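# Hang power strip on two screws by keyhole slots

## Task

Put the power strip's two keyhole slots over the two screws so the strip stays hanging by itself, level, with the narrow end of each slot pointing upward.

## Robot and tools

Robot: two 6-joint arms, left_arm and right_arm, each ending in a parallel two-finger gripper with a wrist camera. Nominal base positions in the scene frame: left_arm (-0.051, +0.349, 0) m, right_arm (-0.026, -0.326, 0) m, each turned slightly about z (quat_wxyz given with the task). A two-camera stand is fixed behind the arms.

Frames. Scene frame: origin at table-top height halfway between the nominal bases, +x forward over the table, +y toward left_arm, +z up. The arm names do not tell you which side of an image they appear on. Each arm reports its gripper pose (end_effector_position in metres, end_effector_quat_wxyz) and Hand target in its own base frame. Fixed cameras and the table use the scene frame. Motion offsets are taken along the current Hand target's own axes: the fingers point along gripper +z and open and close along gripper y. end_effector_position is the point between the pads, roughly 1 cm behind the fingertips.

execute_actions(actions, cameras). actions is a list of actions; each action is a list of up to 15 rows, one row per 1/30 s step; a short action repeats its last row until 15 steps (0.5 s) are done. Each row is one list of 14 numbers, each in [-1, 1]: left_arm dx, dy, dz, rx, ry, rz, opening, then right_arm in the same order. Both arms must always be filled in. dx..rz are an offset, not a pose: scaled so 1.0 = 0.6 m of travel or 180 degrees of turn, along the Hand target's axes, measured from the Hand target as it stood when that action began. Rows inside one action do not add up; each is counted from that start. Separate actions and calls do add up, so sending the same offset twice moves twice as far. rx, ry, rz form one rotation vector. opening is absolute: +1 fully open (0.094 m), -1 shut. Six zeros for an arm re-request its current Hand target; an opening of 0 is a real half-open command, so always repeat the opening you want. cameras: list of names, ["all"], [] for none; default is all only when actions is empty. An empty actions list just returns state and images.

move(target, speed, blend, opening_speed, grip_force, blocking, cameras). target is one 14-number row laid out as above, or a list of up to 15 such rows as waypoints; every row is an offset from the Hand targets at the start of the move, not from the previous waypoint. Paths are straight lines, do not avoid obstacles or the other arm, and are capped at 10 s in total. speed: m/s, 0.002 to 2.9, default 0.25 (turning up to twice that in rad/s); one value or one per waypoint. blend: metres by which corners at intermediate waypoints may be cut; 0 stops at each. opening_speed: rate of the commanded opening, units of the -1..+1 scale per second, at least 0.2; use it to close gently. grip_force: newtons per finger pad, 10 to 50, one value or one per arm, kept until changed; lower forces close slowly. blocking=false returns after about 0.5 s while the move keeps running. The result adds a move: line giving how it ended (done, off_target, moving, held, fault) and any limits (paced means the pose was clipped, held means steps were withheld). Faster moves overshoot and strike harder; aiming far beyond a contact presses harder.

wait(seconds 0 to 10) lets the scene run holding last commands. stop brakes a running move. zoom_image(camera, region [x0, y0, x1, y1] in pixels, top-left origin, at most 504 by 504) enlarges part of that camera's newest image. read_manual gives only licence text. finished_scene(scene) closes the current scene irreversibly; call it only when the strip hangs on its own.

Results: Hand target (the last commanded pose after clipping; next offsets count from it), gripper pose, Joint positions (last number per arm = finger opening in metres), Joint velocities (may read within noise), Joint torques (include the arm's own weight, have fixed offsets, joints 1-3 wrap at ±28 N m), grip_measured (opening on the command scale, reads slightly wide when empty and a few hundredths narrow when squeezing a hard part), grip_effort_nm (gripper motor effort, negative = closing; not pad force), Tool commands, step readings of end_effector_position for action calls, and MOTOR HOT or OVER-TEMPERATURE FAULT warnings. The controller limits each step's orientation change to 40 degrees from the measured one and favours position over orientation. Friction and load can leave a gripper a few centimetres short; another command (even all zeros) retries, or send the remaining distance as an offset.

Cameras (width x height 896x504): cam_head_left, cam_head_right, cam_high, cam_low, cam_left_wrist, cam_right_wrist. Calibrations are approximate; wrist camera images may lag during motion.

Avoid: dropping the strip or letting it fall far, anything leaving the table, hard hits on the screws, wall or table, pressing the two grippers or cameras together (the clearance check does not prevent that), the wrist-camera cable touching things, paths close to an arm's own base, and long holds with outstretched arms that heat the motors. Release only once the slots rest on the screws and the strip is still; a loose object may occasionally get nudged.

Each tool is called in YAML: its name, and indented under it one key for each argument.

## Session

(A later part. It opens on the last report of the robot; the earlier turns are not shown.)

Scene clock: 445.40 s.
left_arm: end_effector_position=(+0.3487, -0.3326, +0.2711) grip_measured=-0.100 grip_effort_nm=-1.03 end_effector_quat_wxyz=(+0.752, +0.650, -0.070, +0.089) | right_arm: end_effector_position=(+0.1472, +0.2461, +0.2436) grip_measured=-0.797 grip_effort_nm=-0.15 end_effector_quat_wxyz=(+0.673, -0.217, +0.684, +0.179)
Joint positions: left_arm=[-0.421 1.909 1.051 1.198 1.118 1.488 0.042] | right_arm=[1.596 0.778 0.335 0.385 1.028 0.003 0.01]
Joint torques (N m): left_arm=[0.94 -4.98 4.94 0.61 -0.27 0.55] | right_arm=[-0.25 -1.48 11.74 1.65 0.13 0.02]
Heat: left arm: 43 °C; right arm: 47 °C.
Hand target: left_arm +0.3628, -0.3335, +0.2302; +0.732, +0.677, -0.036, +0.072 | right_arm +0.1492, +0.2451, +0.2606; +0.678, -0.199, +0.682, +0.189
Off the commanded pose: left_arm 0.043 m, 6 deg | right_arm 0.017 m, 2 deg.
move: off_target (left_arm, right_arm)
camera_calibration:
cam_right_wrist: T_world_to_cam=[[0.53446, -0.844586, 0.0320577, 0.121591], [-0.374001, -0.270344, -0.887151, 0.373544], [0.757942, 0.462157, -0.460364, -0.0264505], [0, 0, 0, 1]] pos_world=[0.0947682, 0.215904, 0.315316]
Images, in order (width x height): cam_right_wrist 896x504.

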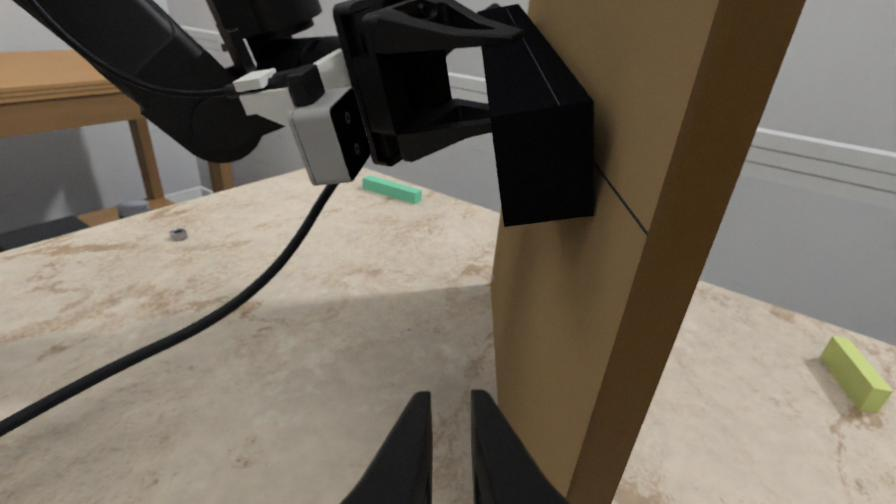

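move:
  target: [0,0,0.02,0,-0.05,-0.03,-0.35,0,0,0,0,0,0,-0.8]
  speed: 0.05
  cameras: ["cam_right_wrist"]

zoom_image:
  camera: "cam_right_wrist"
  region: [420, 0, 640, 220]

Scene clock: 455.07 s.
left_arm: end_effector_position=(+0.3482, -0.3368, +0.2696) grip_measured=-0.100 grip_effort_nm=-1.03 end_effector_quat_wxyz=(+0.747, +0.656, -0.108, +0.025) | right_arm: end_effector_position=(+0.1472, +0.2461, +0.2436) grip_measured=-0.797 grip_effort_nm=-0.15 end_effector_quat_wxyz=(+0.673, -0.217, +0.684, +0.179)
Joint positions: left_arm=[-0.407 1.992 1.172 1.222 1.269 1.383 0.042] | right_arm=[1.596 0.778 0.335 0.385 1.028 0.003 0.01]
Joint torques (N m): left_arm=[-0.32 -4.71 7.13 0.15 -0.28 0.25] | right_arm=[-0.39 -1.36 11.58 1.63 0.11 0]
Heat: left arm: 42 °C; right arm: 48 °C.
Hand target: left_arm +0.3633, -0.3454, +0.2311; +0.729, +0.681, -0.061, -0.016 | right_arm +0.1492, +0.2451, +0.2606; +0.678, -0.199, +0.682, +0.189
Off the commanded pose: left_arm 0.042 m, 8 deg | right_arm 0.017 m, 2 deg.
move: off_target (left_arm, right_arm)
camera_calibration:
cam_right_wrist: T_world_to_cam=[[0.53446, -0.844586, 0.0320577, 0.121591], [-0.374001, -0.270344, -0.887151, 0.373544], [0.757942, 0.462157, -0.460364, -0.0264505], [0, 0, 0, 1]] pos_world=[0.0947682, 0.215904, 0.315316]
Images, in order (width x height): cam_right_wrist 896x504.

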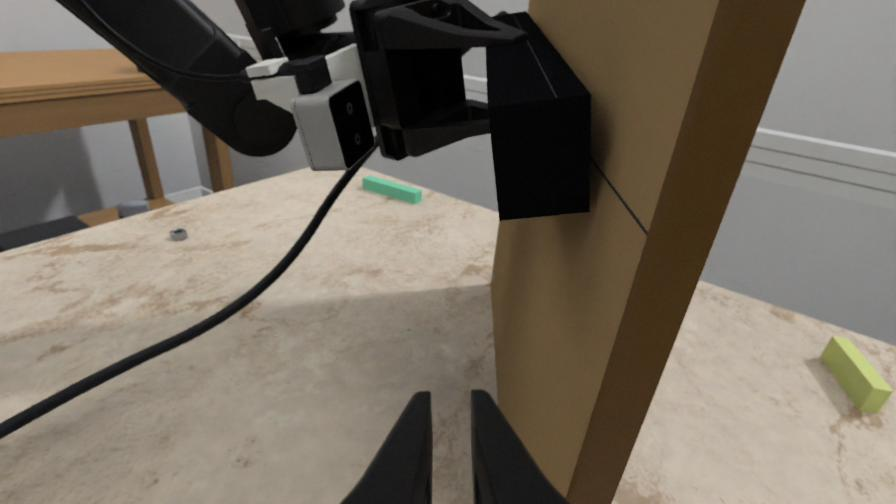

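Scaled by 2.291 from the camera's 896x504 image, which has a finer 1280x720 frame.

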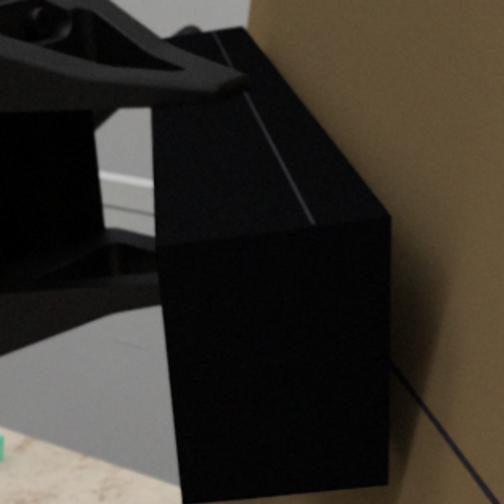

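move:
  target:
    - [0,0,-0.02,0,0.07,0,-0.35,0,0,0,0,0,0,-0.8]
    - [0,0,-0.02,0,0.07,-0.06,-0.35,0,0,0,0,0,0,-0.8]
  speed: 0.05
  cameras: ["cam_right_wrist"]

zoom_image:
  camera: "cam_right_wrist"
  region: [420, 0, 640, 220]

Scene clock: 463.87 s.
left_arm: end_effector_position=(+0.3513, -0.3311, +0.2617) grip_measured=-0.100 grip_effort_nm=-1.03 end_effector_quat_wxyz=(+0.753, +0.658, +0.017, +0.015) | right_arm: end_effector_position=(+0.1472, +0.2461, +0.2436) grip_measured=-0.797 grip_effort_nm=-0.15 end_effector_quat_wxyz=(+0.673, -0.217, +0.684, +0.179)
Joint positions: left_arm=[-0.421 1.902 1.022 1.172 1.087 1.306 0.042] | right_arm=[1.596 0.778 0.335 0.385 1.028 0.003 0.01]
Joint torques (N m): left_arm=[-0.14 -7.98 4.77 0.17 -0.64 0.19] | right_arm=[-0.31 -1.44 11.64 1.63 0.13 -0.02]
Heat: left arm: 41 °C; right arm: 48 °C.
Hand target: left_arm +0.3647, -0.3335, +0.2305; +0.727, +0.682, +0.083, -0.009 | right_arm +0.1492, +0.2451, +0.2606; +0.678, -0.199, +0.682, +0.189
Off the commanded pose: left_arm 0.034 m, 9 deg | right_arm 0.017 m, 2 deg.
move: off_target (left_arm, right_arm)
camera_calibration:
cam_right_wrist: T_world_to_cam=[[0.53446, -0.844586, 0.0320577, 0.121591], [-0.374001, -0.270344, -0.887151, 0.373544], [0.757942, 0.462157, -0.460364, -0.0264505], [0, 0, 0, 1]] pos_world=[0.0947682, 0.215904, 0.315316]
Images, in order (width x height): cam_right_wrist 896x504.

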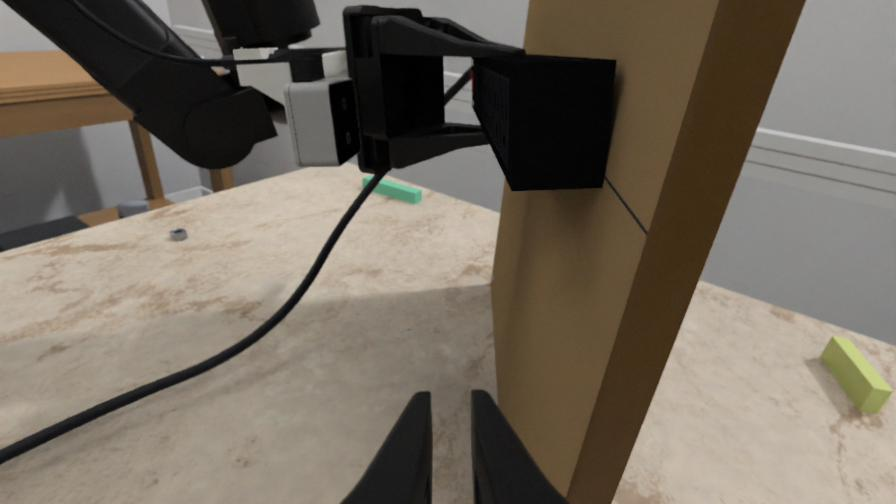

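Scaled by 2.291 from the camera's 896x504 image, which has a finer 1280x720 frame.

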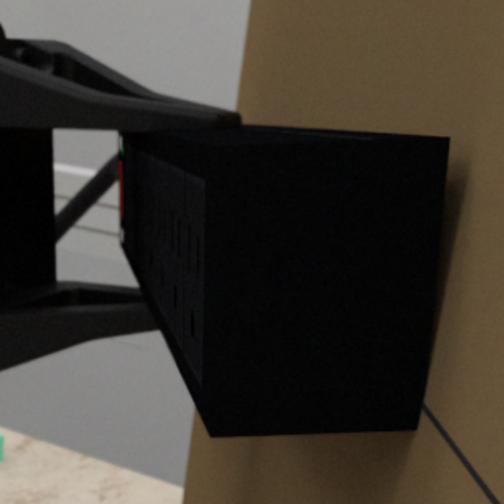

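move:
  target:
    - [0,0,-0.05,0,0,0.0,-0.35,0,0,0,0,0,0,-0.8]
    - [0,0.03,-0.05,0,-0.06,0.025,-0.35,0,0,0,0,0,0,-0.8]
  speed: 0.06
  cameras: ["cam_right_wrist"]

zoom_image:
  camera: "cam_right_wrist"
  region: [420, 0, 640, 220]

Scene clock: 469.93 s.
left_arm: end_effector_position=(+0.3569, -0.3037, +0.2324) grip_measured=-0.100 grip_effort_nm=-1.03 end_effector_quat_wxyz=(+0.720, +0.689, +0.018, -0.076) | right_arm: end_effector_position=(+0.1472, +0.2461, +0.2436) grip_measured=-0.797 grip_effort_nm=-0.15 end_effector_quat_wxyz=(+0.673, -0.217, +0.684, +0.179)
Joint positions: left_arm=[-0.325 1.965 1.075 1.087 1.319 1.248 0.042] | right_arm=[1.596 0.778 0.335 0.385 1.028 0.003 0.01]
Joint torques (N m): left_arm=[0.75 -8.91 9.96 1.83 -0.11 0.11] | right_arm=[-0.34 -1.51 11.77 1.66 0.12 0.01]
Heat: left arm: 41 °C; right arm: 48 °C.
Hand target: left_arm +0.3637, -0.3024, +0.2467; +0.731, +0.680, -0.012, -0.044 | right_arm +0.1492, +0.2451, +0.2606; +0.678, -0.199, +0.682, +0.189
Off the commanded pose: left_arm 0.016 m, 5 deg | right_arm 0.017 m, 2 deg.
move: off_target (left_arm, right_arm)
camera_calibration:
cam_right_wrist: T_world_to_cam=[[0.53446, -0.844586, 0.0320577, 0.121591], [-0.374001, -0.270344, -0.887151, 0.373544], [0.757942, 0.462157, -0.460364, -0.0264505], [0, 0, 0, 1]] pos_world=[0.0947682, 0.215904, 0.315316]
Images, in order (width x height): cam_right_wrist 896x504.

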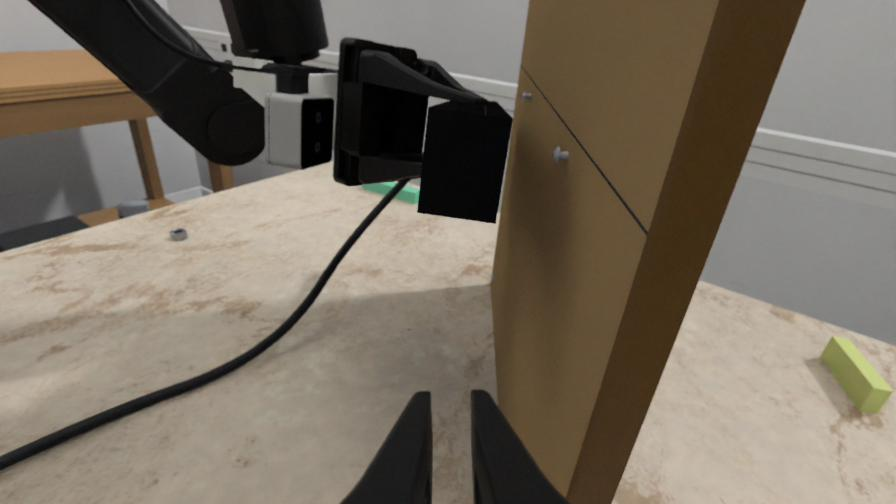

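Scaled by 2.291 from the camera's 896x504 image, which has a finer 1280x720 frame.

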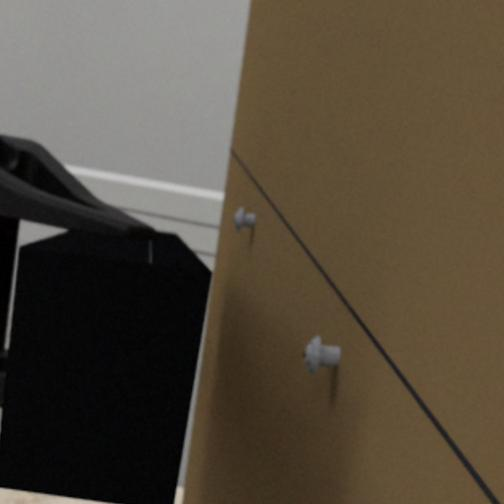

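move:
  target: [-0.045,0.06,-0.01,0,0,0.05,-0.35,0,0,0,0,0,0,-0.8]
  speed: 0.06
  cameras: ["cam_right_wrist"]

zoom_image:
  camera: "cam_right_wrist"
  region: [420, 0, 640, 220]

Scene clock: 475.57 s.
left_arm: end_effector_position=(+0.3423, -0.2972, +0.2658) grip_measured=-0.100 grip_effort_nm=-1.03 end_effector_quat_wxyz=(+0.727, +0.685, -0.040, -0.020) | right_arm: end_effector_position=(+0.1472, +0.2461, +0.2436) grip_measured=-0.797 grip_effort_nm=-0.15 end_effector_quat_wxyz=(+0.673, -0.217, +0.684, +0.179)
Joint positions: left_arm=[-0.321 1.858 1.058 1.049 1.329 1.359 0.042] | right_arm=[1.596 0.778 0.335 0.385 1.028 0.003 0.01]
Joint torques (N m): left_arm=[0.85 -12.18 6.72 1.55 -0.17 0.21] | right_arm=[-0.38 -1.4 11.67 1.65 0.14 0]
Heat: left arm: 42 °C; right arm: 48 °C.
Hand target: left_arm +0.3391, -0.2917, +0.2832; +0.733, +0.677, -0.065, +0.013 | right_arm +0.1492, +0.2451, +0.2606; +0.678, -0.199, +0.682, +0.189
Off the commanded pose: left_arm 0.019 m, 5 deg | right_arm 0.017 m, 2 deg.
move: off_target (left_arm, right_arm)
camera_calibration:
cam_right_wrist: T_world_to_cam=[[0.53446, -0.844586, 0.0320577, 0.121591], [-0.374001, -0.270344, -0.887151, 0.373544], [0.757942, 0.462157, -0.460364, -0.0264505], [0, 0, 0, 1]] pos_world=[0.0947682, 0.215904, 0.315316]
Images, in order (width x height): cam_right_wrist 896x504.

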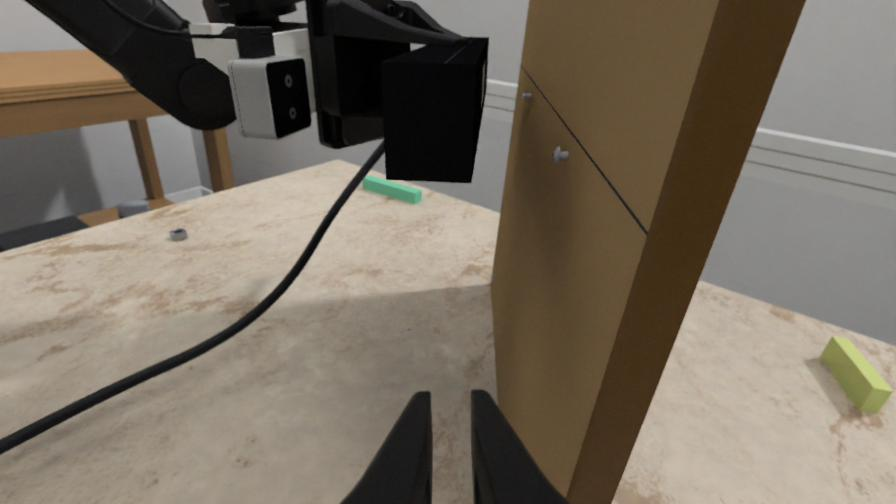

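Scaled by 2.291 from the camera's 896x504 image, which has a finer 1280x720 frame.

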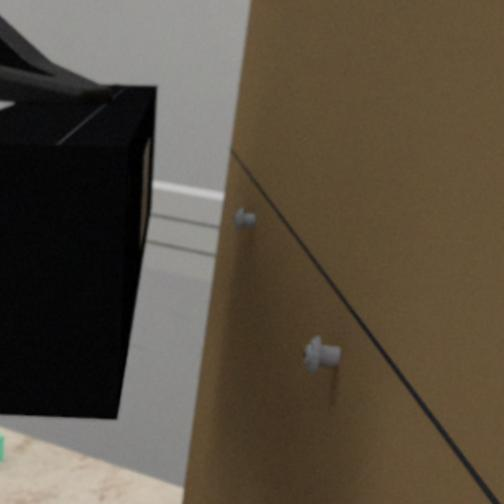

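move:
  target:
    - [0.005,-0.02,0.03,0,0.014,0.009,-0.35,0,0,0,0,0,0,-0.8]
    - [0.005,-0.02,0.085,0,0.014,0.009,-0.35,0,0,0,0,0,0,-0.8]
  speed: 0.05
  cameras: ["cam_right_wrist"]

zoom_image:
  camera: "cam_right_wrist"
  region: [420, 0, 640, 220]

Scene clock: 483.20 s.
left_arm: end_effector_position=(+0.3362, -0.3402, +0.2538) grip_measured=-0.100 grip_effort_nm=-1.03 end_effector_quat_wxyz=(+0.724, +0.689, -0.028, +0.006) | right_arm: end_effector_position=(+0.1472, +0.2461, +0.2436) grip_measured=-0.797 grip_effort_nm=-0.15 end_effector_quat_wxyz=(+0.673, -0.217, +0.684, +0.179)
Joint positions: left_arm=[-0.441 1.858 1.052 0.926 1.16 1.508 0.042] | right_arm=[1.596 0.778 0.335 0.385 1.028 0.003 0.01]
Joint torques (N m): left_arm=[-0.54 -9.58 10.65 1.78 -0.14 0.18] | right_arm=[-0.29 -1.2 11.44 1.61 0.1 0.02]
Heat: left arm: 42 °C; right arm: 48 °C.
Hand target: left_arm +0.3393, -0.3437, +0.2753; +0.734, +0.676, -0.059, +0.038 | right_arm +0.1492, +0.2451, +0.2606; +0.678, -0.199, +0.682, +0.189
Off the commanded pose: left_arm 0.022 m, 5 deg | right_arm 0.017 m, 2 deg.
move: off_target (left_arm, right_arm)
camera_calibration:
cam_right_wrist: T_world_to_cam=[[0.53446, -0.844586, 0.0320577, 0.121591], [-0.374001, -0.270344, -0.887151, 0.373544], [0.757942, 0.462157, -0.460364, -0.0264505], [0, 0, 0, 1]] pos_world=[0.0947682, 0.215904, 0.315316]
Images, in order (width x height): cam_right_wrist 896x504.

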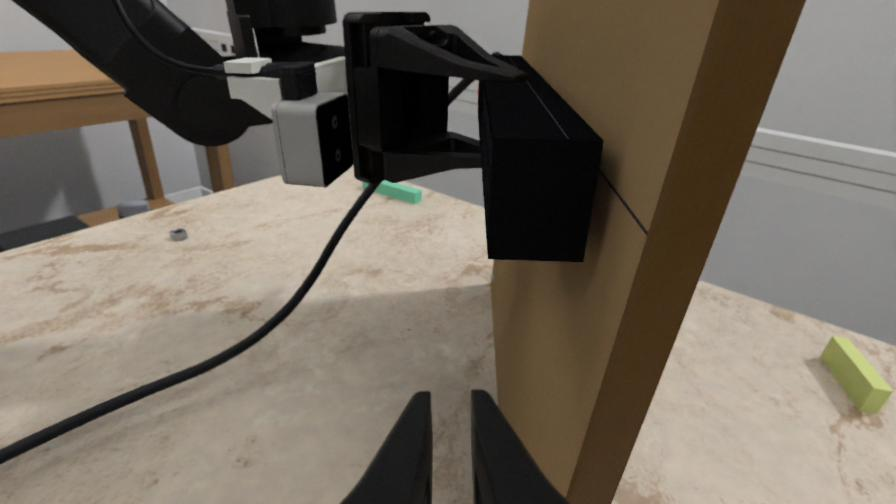

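Scaled by 2.291 from the camera's 896x504 image, which has a finer 1280x720 frame.

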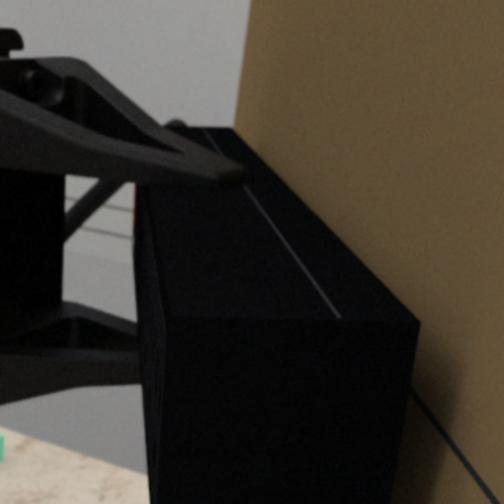

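move:
  target: [0,0,0.02,0,0,0,-0.35,0,0,0,0,0,0,-0.8]
  speed: 0.04

move:
  target: [-0.006,0.005,0,0,0,0,-0.35,0,0,0,0,0,0,-0.8]
  speed: 0.04

move:
  target: [0.012,0.005,0,0,0,0,-0.35,0,0,0,0,0,0,-0.8]
  speed: 0.04
  cameras: ["cam_right_wrist"]

zoom_image:
  camera: "cam_right_wrist"
  region: [420, 40, 640, 260]

Scene clock: 492.27 s.
left_arm: end_effector_position=(+0.3342, -0.3438, +0.2540) grip_measured=-0.100 grip_effort_nm=-1.03 end_effector_quat_wxyz=(+0.722, +0.691, -0.030, +0.001) | right_arm: end_effector_position=(+0.1472, +0.2461, +0.2436) grip_measured=-0.797 grip_effort_nm=-0.15 end_effector_quat_wxyz=(+0.673, -0.217, +0.684, +0.179)
Joint positions: left_arm=[-0.449 1.858 1.061 0.905 1.161 1.516 0.042] | right_arm=[1.596 0.778 0.335 0.385 1.028 0.003 0.01]
Joint torques (N m): left_arm=[-2.32 -8.76 11.75 1.79 -0.42 0.2] | right_arm=[-0.58 -1.51 11.78 1.63 0.17 0.01]
Heat: left arm: 44 °C; right arm: 48 °C.
Hand target: left_arm +0.3389, -0.3556, +0.2763; +0.734, +0.676, -0.059, +0.038 | right_arm +0.1492, +0.2451, +0.2606; +0.678, -0.199, +0.682, +0.189
Off the commanded pose: left_arm 0.026 m, 6 deg | right_arm 0.017 m, 2 deg.
move: off_target (left_arm, right_arm)

Scene clock: 492.97 s.
left_arm: end_effector_position=(+0.3342, -0.3438, +0.2540) grip_measured=-0.100 grip_effort_nm=-1.03 end_effector_quat_wxyz=(+0.722, +0.691, -0.030, +0.001) | right_arm: end_effector_position=(+0.1472, +0.2461, +0.2436) grip_measured=-0.797 grip_effort_nm=-0.15 end_effector_quat_wxyz=(+0.673, -0.217, +0.684, +0.179)
Joint positions: left_arm=[-0.449 1.858 1.061 0.905 1.161 1.517 0.042] | right_arm=[1.596 0.778 0.335 0.385 1.028 0.003 0.01]
Joint torques (N m): left_arm=[-2.7 -10.18 10.76 1.74 -0.46 0.2] | right_arm=[-0.39 -1.54 11.7 1.65 0.08 -0.01]
Heat: left arm: 44 °C; right arm: 48 °C.
Hand target: left_arm +0.3350, -0.3552, +0.2788; +0.734, +0.676, -0.059, +0.038 | right_arm +0.1492, +0.2451, +0.2606; +0.678, -0.199, +0.682, +0.189
Off the commanded pose: left_arm 0.027 m, 6 deg | right_arm 0.017 m, 2 deg.
move: off_target (left_arm, right_arm)

Scene clock: 493.80 s.
left_arm: end_effector_position=(+0.3338, -0.3444, +0.2545) grip_measured=-0.100 grip_effort_nm=-1.03 end_effector_quat_wxyz=(+0.720, +0.693, -0.031, -0.006) | right_arm: end_effector_position=(+0.1472, +0.2461, +0.2436) grip_measured=-0.797 grip_effort_nm=-0.15 end_effector_quat_wxyz=(+0.673, -0.217, +0.684, +0.179)
Joint positions: left_arm=[-0.449 1.858 1.073 0.881 1.172 1.519 0.042] | right_arm=[1.596 0.778 0.335 0.385 1.028 0.003 0.01]
Joint torques (N m): left_arm=[-1.87 -9.29 12.51 1.81 -0.49 0.15] | right_arm=[-0.27 -1.44 11.7 1.64 0.12 0.03]
Heat: left arm: 44 °C; right arm: 48 °C.
Hand target: left_arm +0.3417, -0.3552, +0.2828; +0.734, +0.676, -0.059, +0.038 | right_arm +0.1492, +0.2451, +0.2606; +0.678, -0.199, +0.682, +0.189
Off the commanded pose: left_arm 0.031 m, 7 deg | right_arm 0.017 m, 2 deg.
move: off_target (left_arm, right_arm)
camera_calibration:
cam_right_wrist: T_world_to_cam=[[0.53446, -0.844586, 0.0320577, 0.121591], [-0.374001, -0.270344, -0.887151, 0.373544], [0.757942, 0.462157, -0.460364, -0.0264505], [0, 0, 0, 1]] pos_world=[0.0947682, 0.215904, 0.315316]
Images, in order (width x height): cam_right_wrist 896x504.

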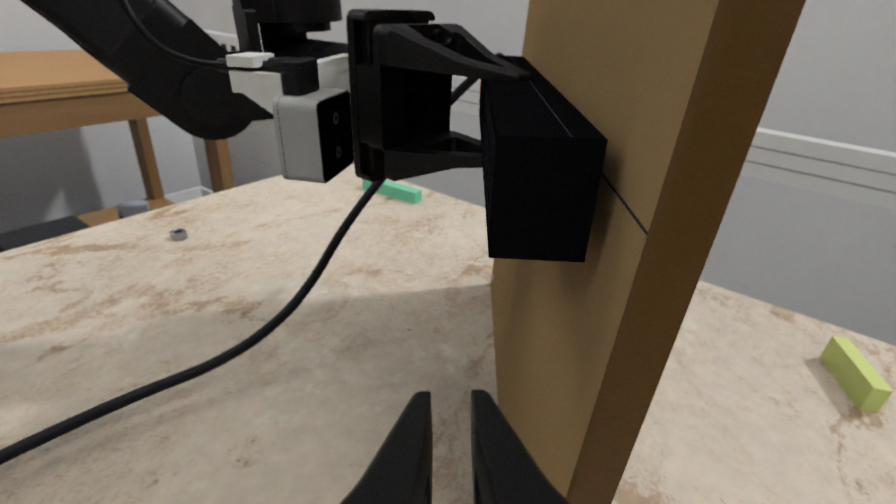

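Scaled by 2.291 from the camera's 896x504 image, which has a finer 1280x720 frame.

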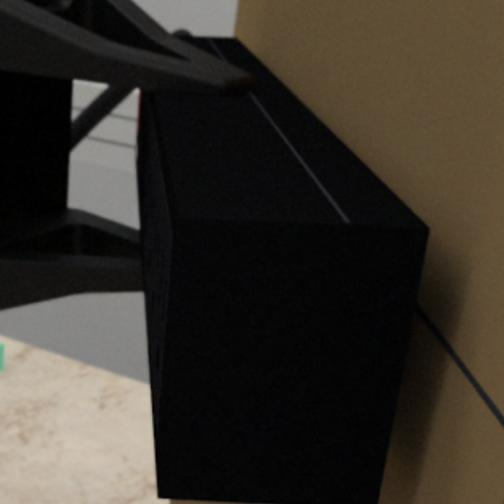

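move:
  target: [0,-0.02,-0.015,0,0,0,-0.35,0,0,0,0,0,0,-0.8]
  speed: 0.03

move:
  target: [0,-0.02,-0.0,0,0,0,-0.35,0,0,0,0,0,0,-0.8]
  speed: 0.03

move:
  target: [0,-0.015,-0.0,0,0,0,-0.35,0,0,0,0,0,0,-0.8]
  speed: 0.03
  cameras: ["cam_right_wrist"]

zoom_image:
  camera: "cam_right_wrist"
  region: [420, 40, 640, 260]

Scene clock: 498.53 s.
left_arm: end_effector_position=(+0.3340, -0.3438, +0.2539) grip_measured=-0.100 grip_effort_nm=-1.03 end_effector_quat_wxyz=(+0.721, +0.692, -0.034, -0.004) | right_arm: end_effector_position=(+0.1472, +0.2461, +0.2436) grip_measured=-0.797 grip_effort_nm=-0.15 end_effector_quat_wxyz=(+0.673, -0.217, +0.684, +0.179)
Joint positions: left_arm=[-0.447 1.863 1.073 0.893 1.177 1.519 0.042] | right_arm=[1.596 0.778 0.335 0.385 1.028 0.003 0.01]
Joint torques (N m): left_arm=[-0.16 -8.12 10.3 2.08 -0.35 0.18] | right_arm=[-0.43 -1.4 11.74 1.64 0.16 0.01]
Heat: left arm: 44 °C; right arm: 48 °C.
Hand target: left_arm +0.3437, -0.3472, +0.2702; +0.734, +0.676, -0.059, +0.038 | right_arm +0.1492, +0.2451, +0.2606; +0.678, -0.199, +0.682, +0.189
Off the commanded pose: left_arm 0.019 m, 6 deg | right_arm 0.017 m, 2 deg.
move: off_target (left_arm, right_arm)

Scene clock: 499.50 s.
left_arm: end_effector_position=(+0.3342, -0.3440, +0.2502) grip_measured=-0.100 grip_effort_nm=-1.03 end_effector_quat_wxyz=(+0.725, +0.687, -0.053, +0.003) | right_arm: end_effector_position=(+0.1472, +0.2461, +0.2436) grip_measured=-0.797 grip_effort_nm=-0.15 end_effector_quat_wxyz=(+0.673, -0.217, +0.684, +0.179)
Joint positions: left_arm=[-0.445 1.891 1.073 0.957 1.195 1.522 0.042] | right_arm=[1.596 0.778 0.335 0.385 1.028 0.003 0.01]
Joint torques (N m): left_arm=[-0.4 -7.83 9.2 1.86 -0.54 0.12] | right_arm=[-0.57 -1.54 11.74 1.62 0.11 0.03]
Heat: left arm: 44 °C; right arm: 48 °C.
Hand target: left_arm +0.3453, -0.3481, +0.2583; +0.734, +0.676, -0.059, +0.038 | right_arm +0.1492, +0.2451, +0.2606; +0.678, -0.199, +0.682, +0.189
Off the commanded pose: left_arm 0.014 m, 4 deg | right_arm 0.017 m, 2 deg.
move: off_target (left_arm, right_arm)

Scene clock: 500.43 s.
left_arm: end_effector_position=(+0.3346, -0.3441, +0.2470) grip_measured=-0.100 grip_effort_nm=-1.03 end_effector_quat_wxyz=(+0.728, +0.683, -0.065, +0.010) | right_arm: end_effector_position=(+0.1472, +0.2461, +0.2436) grip_measured=-0.797 grip_effort_nm=-0.15 end_effector_quat_wxyz=(+0.673, -0.217, +0.684, +0.179)
Joint positions: left_arm=[-0.443 1.914 1.073 1.009 1.205 1.523 0.042] | right_arm=[1.596 0.778 0.335 0.385 1.028 0.003 0.01]
Joint torques (N m): left_arm=[-0.62 -7.75 8.4 1.68 -0.66 0.1] | right_arm=[-0.42 -1.37 11.73 1.64 0.11 0]
Heat: left arm: 44 °C; right arm: 48 °C.
Hand target: left_arm +0.3465, -0.3489, +0.2494; +0.734, +0.676, -0.059, +0.038 | right_arm +0.1492, +0.2451, +0.2606; +0.678, -0.199, +0.682, +0.189
Off the commanded pose: left_arm 0.013 m, 3 deg | right_arm 0.017 m, 2 deg.
move: off_target (left_arm, right_arm)
camera_calibration:
cam_right_wrist: T_world_to_cam=[[0.53446, -0.844586, 0.0320577, 0.121591], [-0.374001, -0.270344, -0.887151, 0.373544], [0.757942, 0.462157, -0.460364, -0.0264505], [0, 0, 0, 1]] pos_world=[0.0947682, 0.215904, 0.315316]
Images, in order (width x height): cam_right_wrist 896x504.

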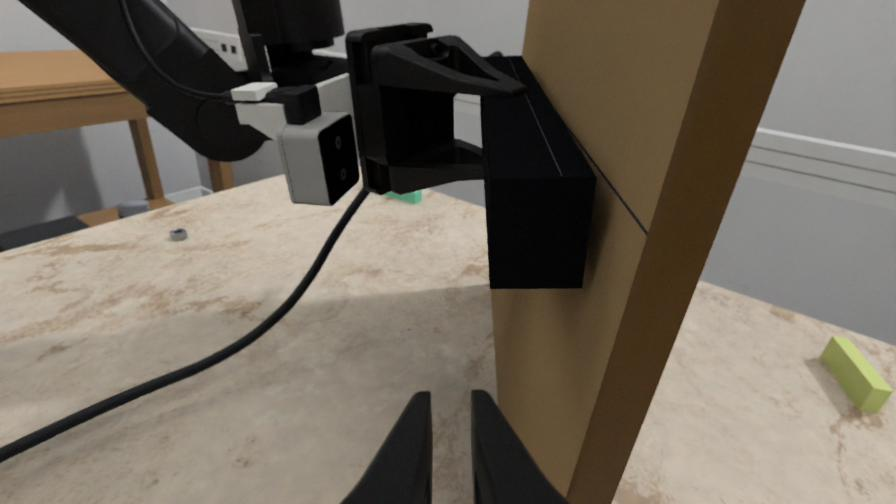

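Scaled by 2.291 from the camera's 896x504 image, which has a finer 1280x720 frame.

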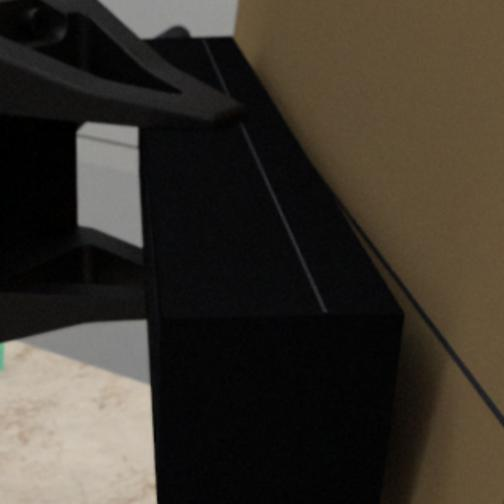

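move:
  target: [0,0.005,0.015,0,-0.01,-0.03,-0.35,0,0,0,0,0,0,-0.8]
  speed: 0.03

move:
  target: [0,0,0,0,0,-0.03,-0.35,0,0,0,0,0,0,-0.8]
  speed: 0.03
  cameras: ["cam_right_wrist"]

zoom_image:
  camera: "cam_right_wrist"
  region: [420, 40, 640, 260]

Scene clock: 507.17 s.
left_arm: end_effector_position=(+0.3343, -0.3447, +0.2449) grip_measured=-0.100 grip_effort_nm=-1.03 end_effector_quat_wxyz=(+0.727, +0.684, -0.044, -0.022) | right_arm: end_effector_position=(+0.1472, +0.2461, +0.2436) grip_measured=-0.797 grip_effort_nm=-0.15 end_effector_quat_wxyz=(+0.673, -0.217, +0.684, +0.179)
Joint positions: left_arm=[-0.443 1.926 1.078 1.02 1.217 1.443 0.042] | right_arm=[1.596 0.778 0.335 0.385 1.028 0.003 0.01]
Joint torques (N m): left_arm=[-2.09 -7.41 11.54 1.37 -0.63 -0.07] | right_arm=[-0.27 -1.51 11.71 1.63 0.12 -0.02]
Heat: left arm: 45 °C; right arm: 48 °C.
Hand target: left_arm +0.3458, -0.3576, +0.2532; +0.734, +0.679, -0.038, -0.007 | right_arm +0.1492, +0.2451, +0.2606; +0.678, -0.199, +0.682, +0.189
Off the commanded pose: left_arm 0.019 m, 2 deg | right_arm 0.017 m, 2 deg.
move: off_target (left_arm, right_arm)

Scene clock: 509.20 s.
left_arm: end_effector_position=(+0.3339, -0.3447, +0.2453) grip_measured=-0.100 grip_effort_nm=-1.03 end_effector_quat_wxyz=(+0.726, +0.685, -0.016, -0.053) | right_arm: end_effector_position=(+0.1472, +0.2461, +0.2436) grip_measured=-0.797 grip_effort_nm=-0.15 end_effector_quat_wxyz=(+0.673, -0.217, +0.684, +0.179)
Joint positions: left_arm=[-0.443 1.926 1.078 1.023 1.219 1.356 0.042] | right_arm=[1.596 0.778 0.335 0.385 1.028 0.003 0.01]
Joint torques (N m): left_arm=[-2.07 -7.39 11.54 1.32 -0.64 -0.13] | right_arm=[-0.36 -1.39 11.7 1.62 0.14 0.03]
Heat: left arm: 44 °C; right arm: 48 °C.
Hand target: left_arm +0.3458, -0.3576, +0.2532; +0.732, +0.680, -0.007, -0.042 | right_arm +0.1492, +0.2451, +0.2606; +0.678, -0.199, +0.682, +0.189
Off the commanded pose: left_arm 0.019 m, 2 deg | right_arm 0.017 m, 2 deg.
move: off_target (left_arm, right_arm)
camera_calibration:
cam_right_wrist: T_world_to_cam=[[0.53446, -0.844586, 0.0320577, 0.121591], [-0.374001, -0.270344, -0.887151, 0.373544], [0.757942, 0.462157, -0.460364, -0.0264505], [0, 0, 0, 1]] pos_world=[0.0947682, 0.215904, 0.315316]
Images, in order (width x height): cam_right_wrist 896x504.

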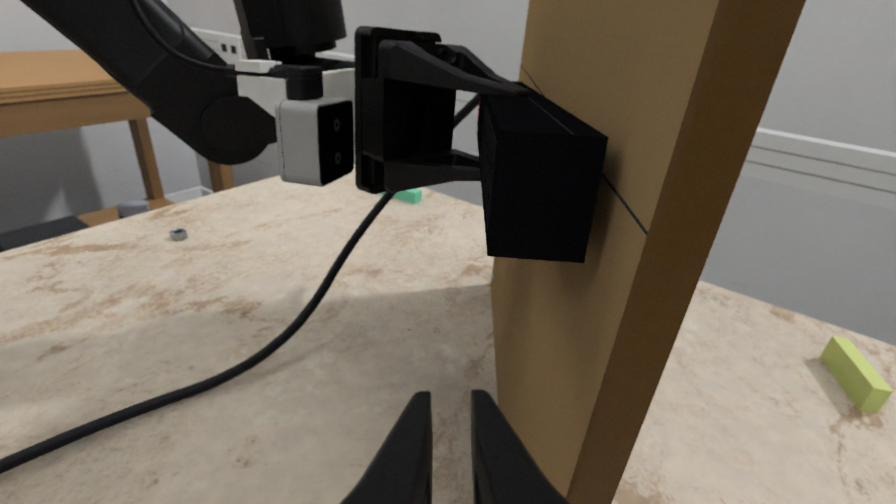

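Scaled by 2.291 from the camera's 896x504 image, which has a finer 1280x720 frame.

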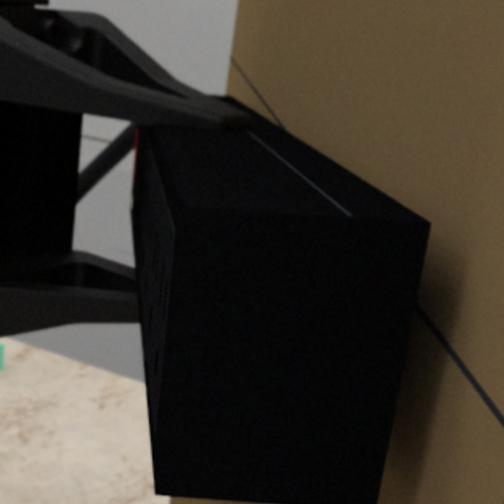

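move:
  target: [0,0.005,0.01,0,0.0,0.03,-0.35,0,0,0,0,0,0,-0.8]
  speed: 0.03
  cameras: ["cam_right_wrist"]

zoom_image:
  camera: "cam_right_wrist"
  region: [420, 40, 640, 260]

Scene clock: 515.00 s.
left_arm: end_effector_position=(+0.3340, -0.3450, +0.2425) grip_measured=-0.100 grip_effort_nm=-1.03 end_effector_quat_wxyz=(+0.724, +0.688, -0.028, -0.042) | right_arm: end_effector_position=(+0.1472, +0.2461, +0.2436) grip_measured=-0.797 grip_effort_nm=-0.15 end_effector_quat_wxyz=(+0.673, -0.217, +0.684, +0.179)
Joint positions: left_arm=[-0.443 1.926 1.08 0.997 1.223 1.412 0.042] | right_arm=[1.596 0.778 0.335 0.385 1.028 0.003 0.01]
Joint torques (N m): left_arm=[-3.28 -7.68 12.38 1.44 -0.78 0.22] | right_arm=[-0.38 -1.26 11.71 1.6 0.1 0]
Heat: left arm: 44 °C; right arm: 48 °C.
Hand target: left_arm +0.3455, -0.3634, +0.2565; +0.733, +0.679, -0.038, -0.007 | right_arm +0.1492, +0.2451, +0.2606; +0.678, -0.199, +0.682, +0.189
Off the commanded pose: left_arm 0.026 m, 4 deg | right_arm 0.017 m, 2 deg.
move: off_target (left_arm, right_arm)
camera_calibration:
cam_right_wrist: T_world_to_cam=[[0.53446, -0.844586, 0.0320577, 0.121591], [-0.374001, -0.270344, -0.887151, 0.373544], [0.757942, 0.462157, -0.460364, -0.0264505], [0, 0, 0, 1]] pos_world=[0.0947682, 0.215904, 0.315316]
Images, in order (width x height): cam_right_wrist 896x504.

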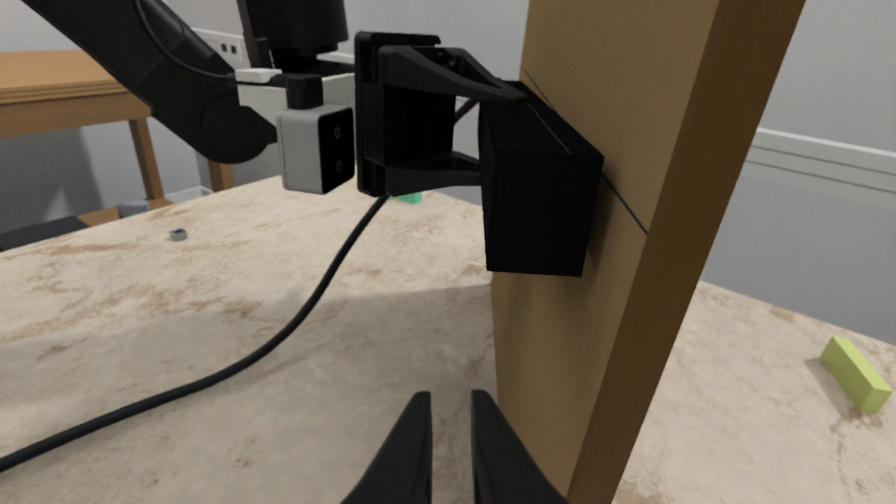

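Scaled by 2.291 from the camera's 896x504 image, which has a finer 1280x720 frame.

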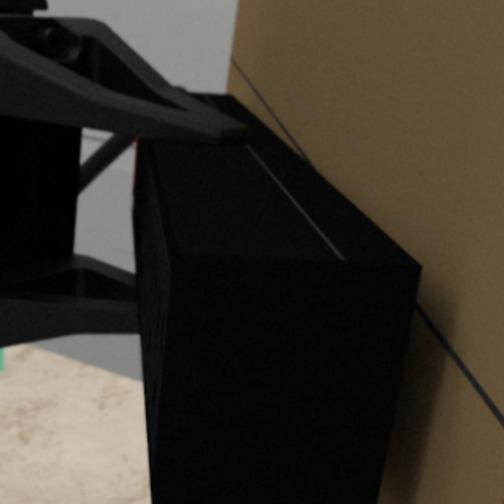

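move:
  target: [0,0.0,0.01,0,0.0,0.03,-0.35,0,0,0,0,0,0,-0.8]
  speed: 0.03

move:
  target: [0,-0.008,0.0,0,0.0,0.0,-0.35,0,0,0,0,0,0,-0.8]
  speed: 0.03
  cameras: ["cam_right_wrist"]

zoom_image:
  camera: "cam_right_wrist"
  region: [420, 40, 640, 260]

Scene clock: 520.00 s.
left_arm: end_effector_position=(+0.3345, -0.3455, +0.2380) grip_measured=-0.100 grip_effort_nm=-1.03 end_effector_quat_wxyz=(+0.722, +0.690, -0.053, -0.016) | right_arm: end_effector_position=(+0.1472, +0.2461, +0.2436) grip_measured=-0.797 grip_effort_nm=-0.15 end_effector_quat_wxyz=(+0.673, -0.217, +0.684, +0.179)
Joint positions: left_arm=[-0.443 1.93 1.08 0.977 1.224 1.505 0.042] | right_arm=[1.596 0.778 0.335 0.385 1.028 0.003 0.01]
Joint torques (N m): left_arm=[-4.48 -7.92 12.93 1.58 -0.91 0.25] | right_arm=[-0.47 -1.36 11.85 1.65 0.15 -0.01]
Heat: left arm: 43 °C; right arm: 48 °C.
Hand target: left_arm +0.3451, -0.3693, +0.2570; +0.733, +0.676, -0.070, +0.027 | right_arm +0.1492, +0.2451, +0.2606; +0.678, -0.199, +0.682, +0.189
Off the commanded pose: left_arm 0.032 m, 6 deg | right_arm 0.017 m, 2 deg.
move: off_target (left_arm, right_arm)

Scene clock: 520.80 s.
left_arm: end_effector_position=(+0.3347, -0.3457, +0.2361) grip_measured=-0.100 grip_effort_nm=-1.03 end_effector_quat_wxyz=(+0.722, +0.689, -0.058, -0.012) | right_arm: end_effector_position=(+0.1472, +0.2461, +0.2436) grip_measured=-0.797 grip_effort_nm=-0.15 end_effector_quat_wxyz=(+0.673, -0.217, +0.684, +0.179)
Joint positions: left_arm=[-0.443 1.938 1.08 0.987 1.226 1.516 0.042] | right_arm=[1.596 0.778 0.335 0.385 1.028 0.003 0.01]
Joint torques (N m): left_arm=[-4.51 -7.53 12.63 1.6 -0.93 0.19] | right_arm=[-0.43 -1.33 11.67 1.63 0.08 -0.01]
Heat: left arm: 43 °C; right arm: 48 °C.
Hand target: left_arm +0.3458, -0.3697, +0.2522; +0.733, +0.676, -0.070, +0.027 | right_arm +0.1492, +0.2451, +0.2606; +0.678, -0.199, +0.682, +0.189
Off the commanded pose: left_arm 0.031 m, 5 deg | right_arm 0.017 m, 2 deg.
move: off_target (left_arm, right_arm)
camera_calibration:
cam_right_wrist: T_world_to_cam=[[0.53446, -0.844586, 0.0320577, 0.121591], [-0.374001, -0.270344, -0.887151, 0.373544], [0.757942, 0.462157, -0.460364, -0.0264505], [0, 0, 0, 1]] pos_world=[0.0947682, 0.215904, 0.315316]
Images, in order (width x height): cam_right_wrist 896x504.

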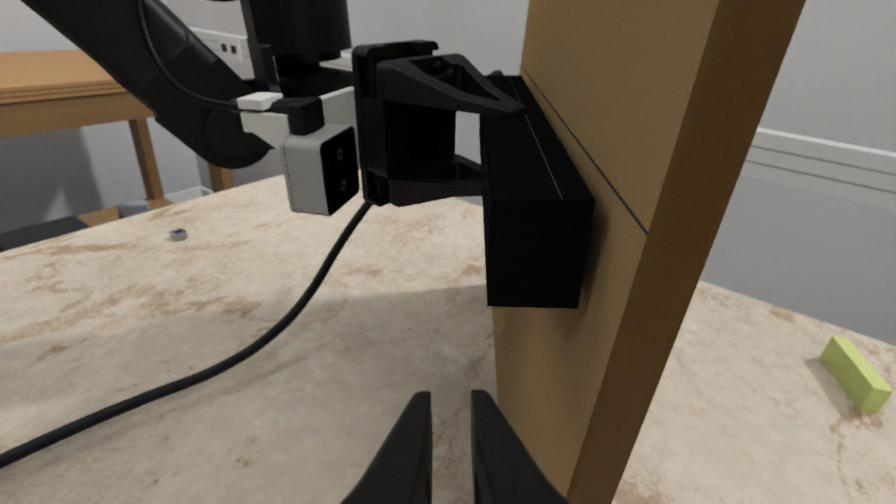

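Scaled by 2.291 from the camera's 896x504 image, which has a finer 1280x720 frame.

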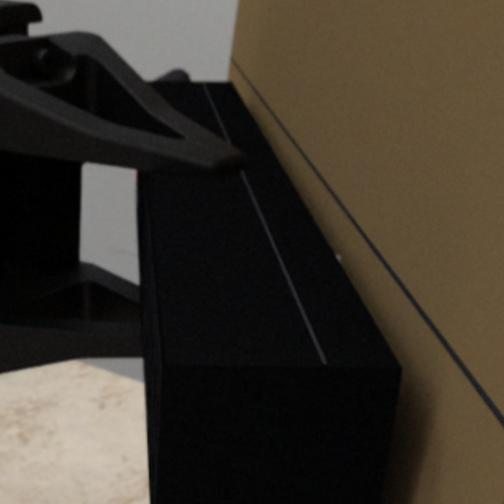

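move:
  target: [0,0.01,-0.08,0,0,0,-0.35,0,0,0,0,0,0,-0.8]
  speed: 0.04
  cameras: ["cam_right_wrist"]

zoom_image:
  camera: "cam_right_wrist"
  region: [420, 40, 640, 260]

Scene clock: 526.70 s.
left_arm: end_effector_position=(+0.3504, -0.3250, +0.2399) grip_measured=-0.100 grip_effort_nm=-1.03 end_effector_quat_wxyz=(+0.725, +0.687, -0.045, +0.001) | right_arm: end_effector_position=(+0.1472, +0.2461, +0.2436) grip_measured=-0.797 grip_effort_nm=-0.15 end_effector_quat_wxyz=(+0.673, -0.217, +0.684, +0.179)
Joint positions: left_arm=[-0.384 1.938 1.08 1.021 1.246 1.482 0.042] | right_arm=[1.596 0.778 0.335 0.385 1.028 0.003 0.01]
Joint torques (N m): left_arm=[0.38 -11.28 6.76 1.89 -0.07 0.09] | right_arm=[-0.35 -1.52 11.71 1.64 0.1 0.02]
Heat: left arm: 44 °C; right arm: 49 °C.
Hand target: left_arm +0.3481, -0.3216, +0.2544; +0.733, +0.676, -0.070, +0.027 | right_arm +0.1492, +0.2451, +0.2606; +0.678, -0.199, +0.682, +0.189
Off the commanded pose: left_arm 0.015 m, 4 deg | right_arm 0.017 m, 2 deg.
move: off_target (left_arm, right_arm)
camera_calibration:
cam_right_wrist: T_world_to_cam=[[0.53446, -0.844586, 0.0320577, 0.121591], [-0.374001, -0.270344, -0.887151, 0.373544], [0.757942, 0.462157, -0.460364, -0.0264505], [0, 0, 0, 1]] pos_world=[0.0947682, 0.215904, 0.315316]
Images, in order (width x height): cam_right_wrist 896x504.

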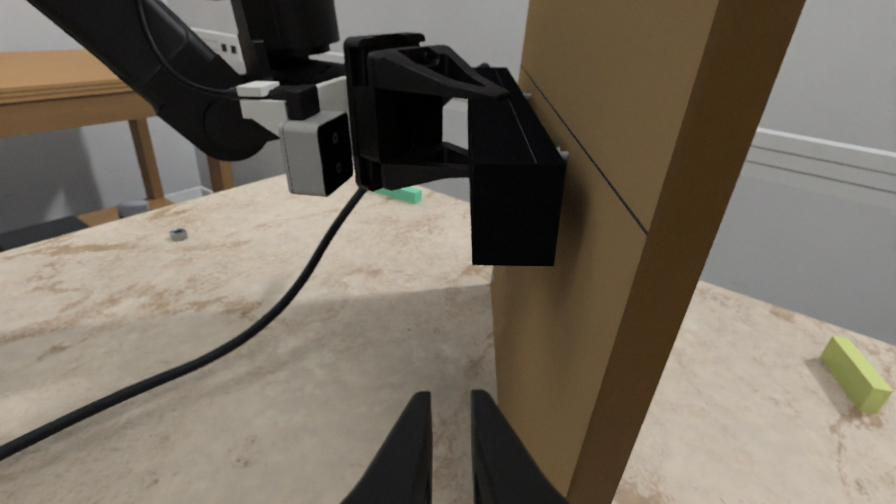

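Scaled by 2.291 from the camera's 896x504 image, which has a finer 1280x720 frame.

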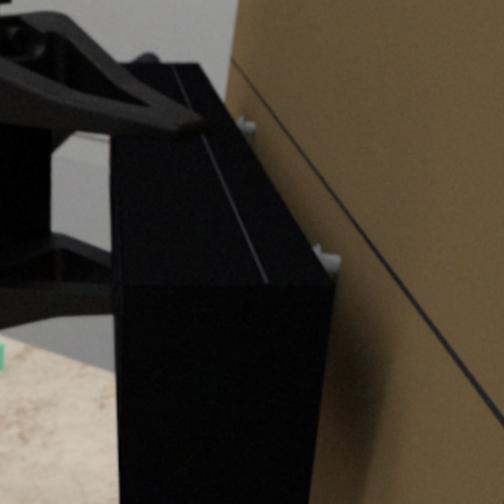

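move:
  target:
    - [0,0,-0.03,0,0,0,-0.35,0,0,0,0,0,0,-0.8]
    - [0.0,0.045,-0.03,0,0,0,-0.35,0,0,0,0,0,0,-0.8]
    - [0.005,0.045,0.035,0,-0.005,0,-0.35,0,0,0,0,0,0,-0.8]
  speed: 0.05
  cameras: ["cam_right_wrist"]

zoom_image:
  camera: "cam_right_wrist"
  region: [420, 20, 640, 240]

Scene clock: 536.63 s.
left_arm: end_effector_position=(+0.3412, -0.3363, +0.2674) grip_measured=-0.100 grip_effort_nm=-1.03 end_effector_quat_wxyz=(+0.726, +0.686, -0.054, -0.005) | right_arm: end_effector_position=(+0.1472, +0.2461, +0.2436) grip_measured=-0.797 grip_effort_nm=-0.15 end_effector_quat_wxyz=(+0.673, -0.217, +0.684, +0.179)
Joint positions: left_arm=[-0.417 1.881 1.127 0.919 1.235 1.487 0.042] | right_arm=[1.596 0.778 0.335 0.385 1.028 0.003 0.01]
Joint torques (N m): left_arm=[-0.54 -9.09 10.78 1.57 -0.24 0.15] | right_arm=[-0.47 -1.31 11.55 1.67 0.11 0]
Heat: left arm: 44 °C; right arm: 49 °C.
Hand target: left_arm +0.3460, -0.3403, +0.2833; +0.732, +0.676, -0.076, +0.022 | right_arm +0.1492, +0.2451, +0.2606; +0.678, -0.199, +0.682, +0.189
Off the commanded pose: left_arm 0.017 m, 4 deg | right_arm 0.017 m, 2 deg.
move: off_target (left_arm, right_arm)
camera_calibration:
cam_right_wrist: T_world_to_cam=[[0.53446, -0.844586, 0.0320577, 0.121591], [-0.374001, -0.270344, -0.887151, 0.373544], [0.757942, 0.462157, -0.460364, -0.0264505], [0, 0, 0, 1]] pos_world=[0.0947682, 0.215904, 0.315316]
Images, in order (width x height): cam_right_wrist 896x504.

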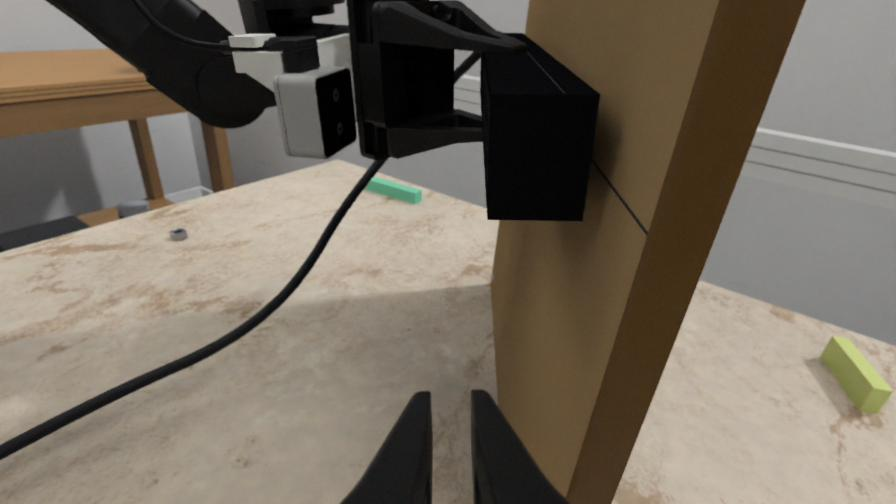

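Scaled by 2.291 from the camera's 896x504 image, which has a finer 1280x720 frame.

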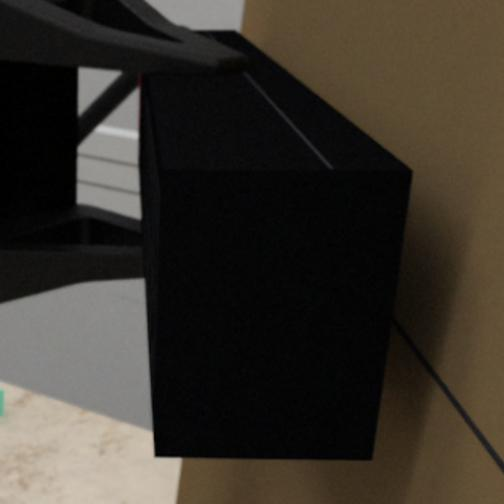

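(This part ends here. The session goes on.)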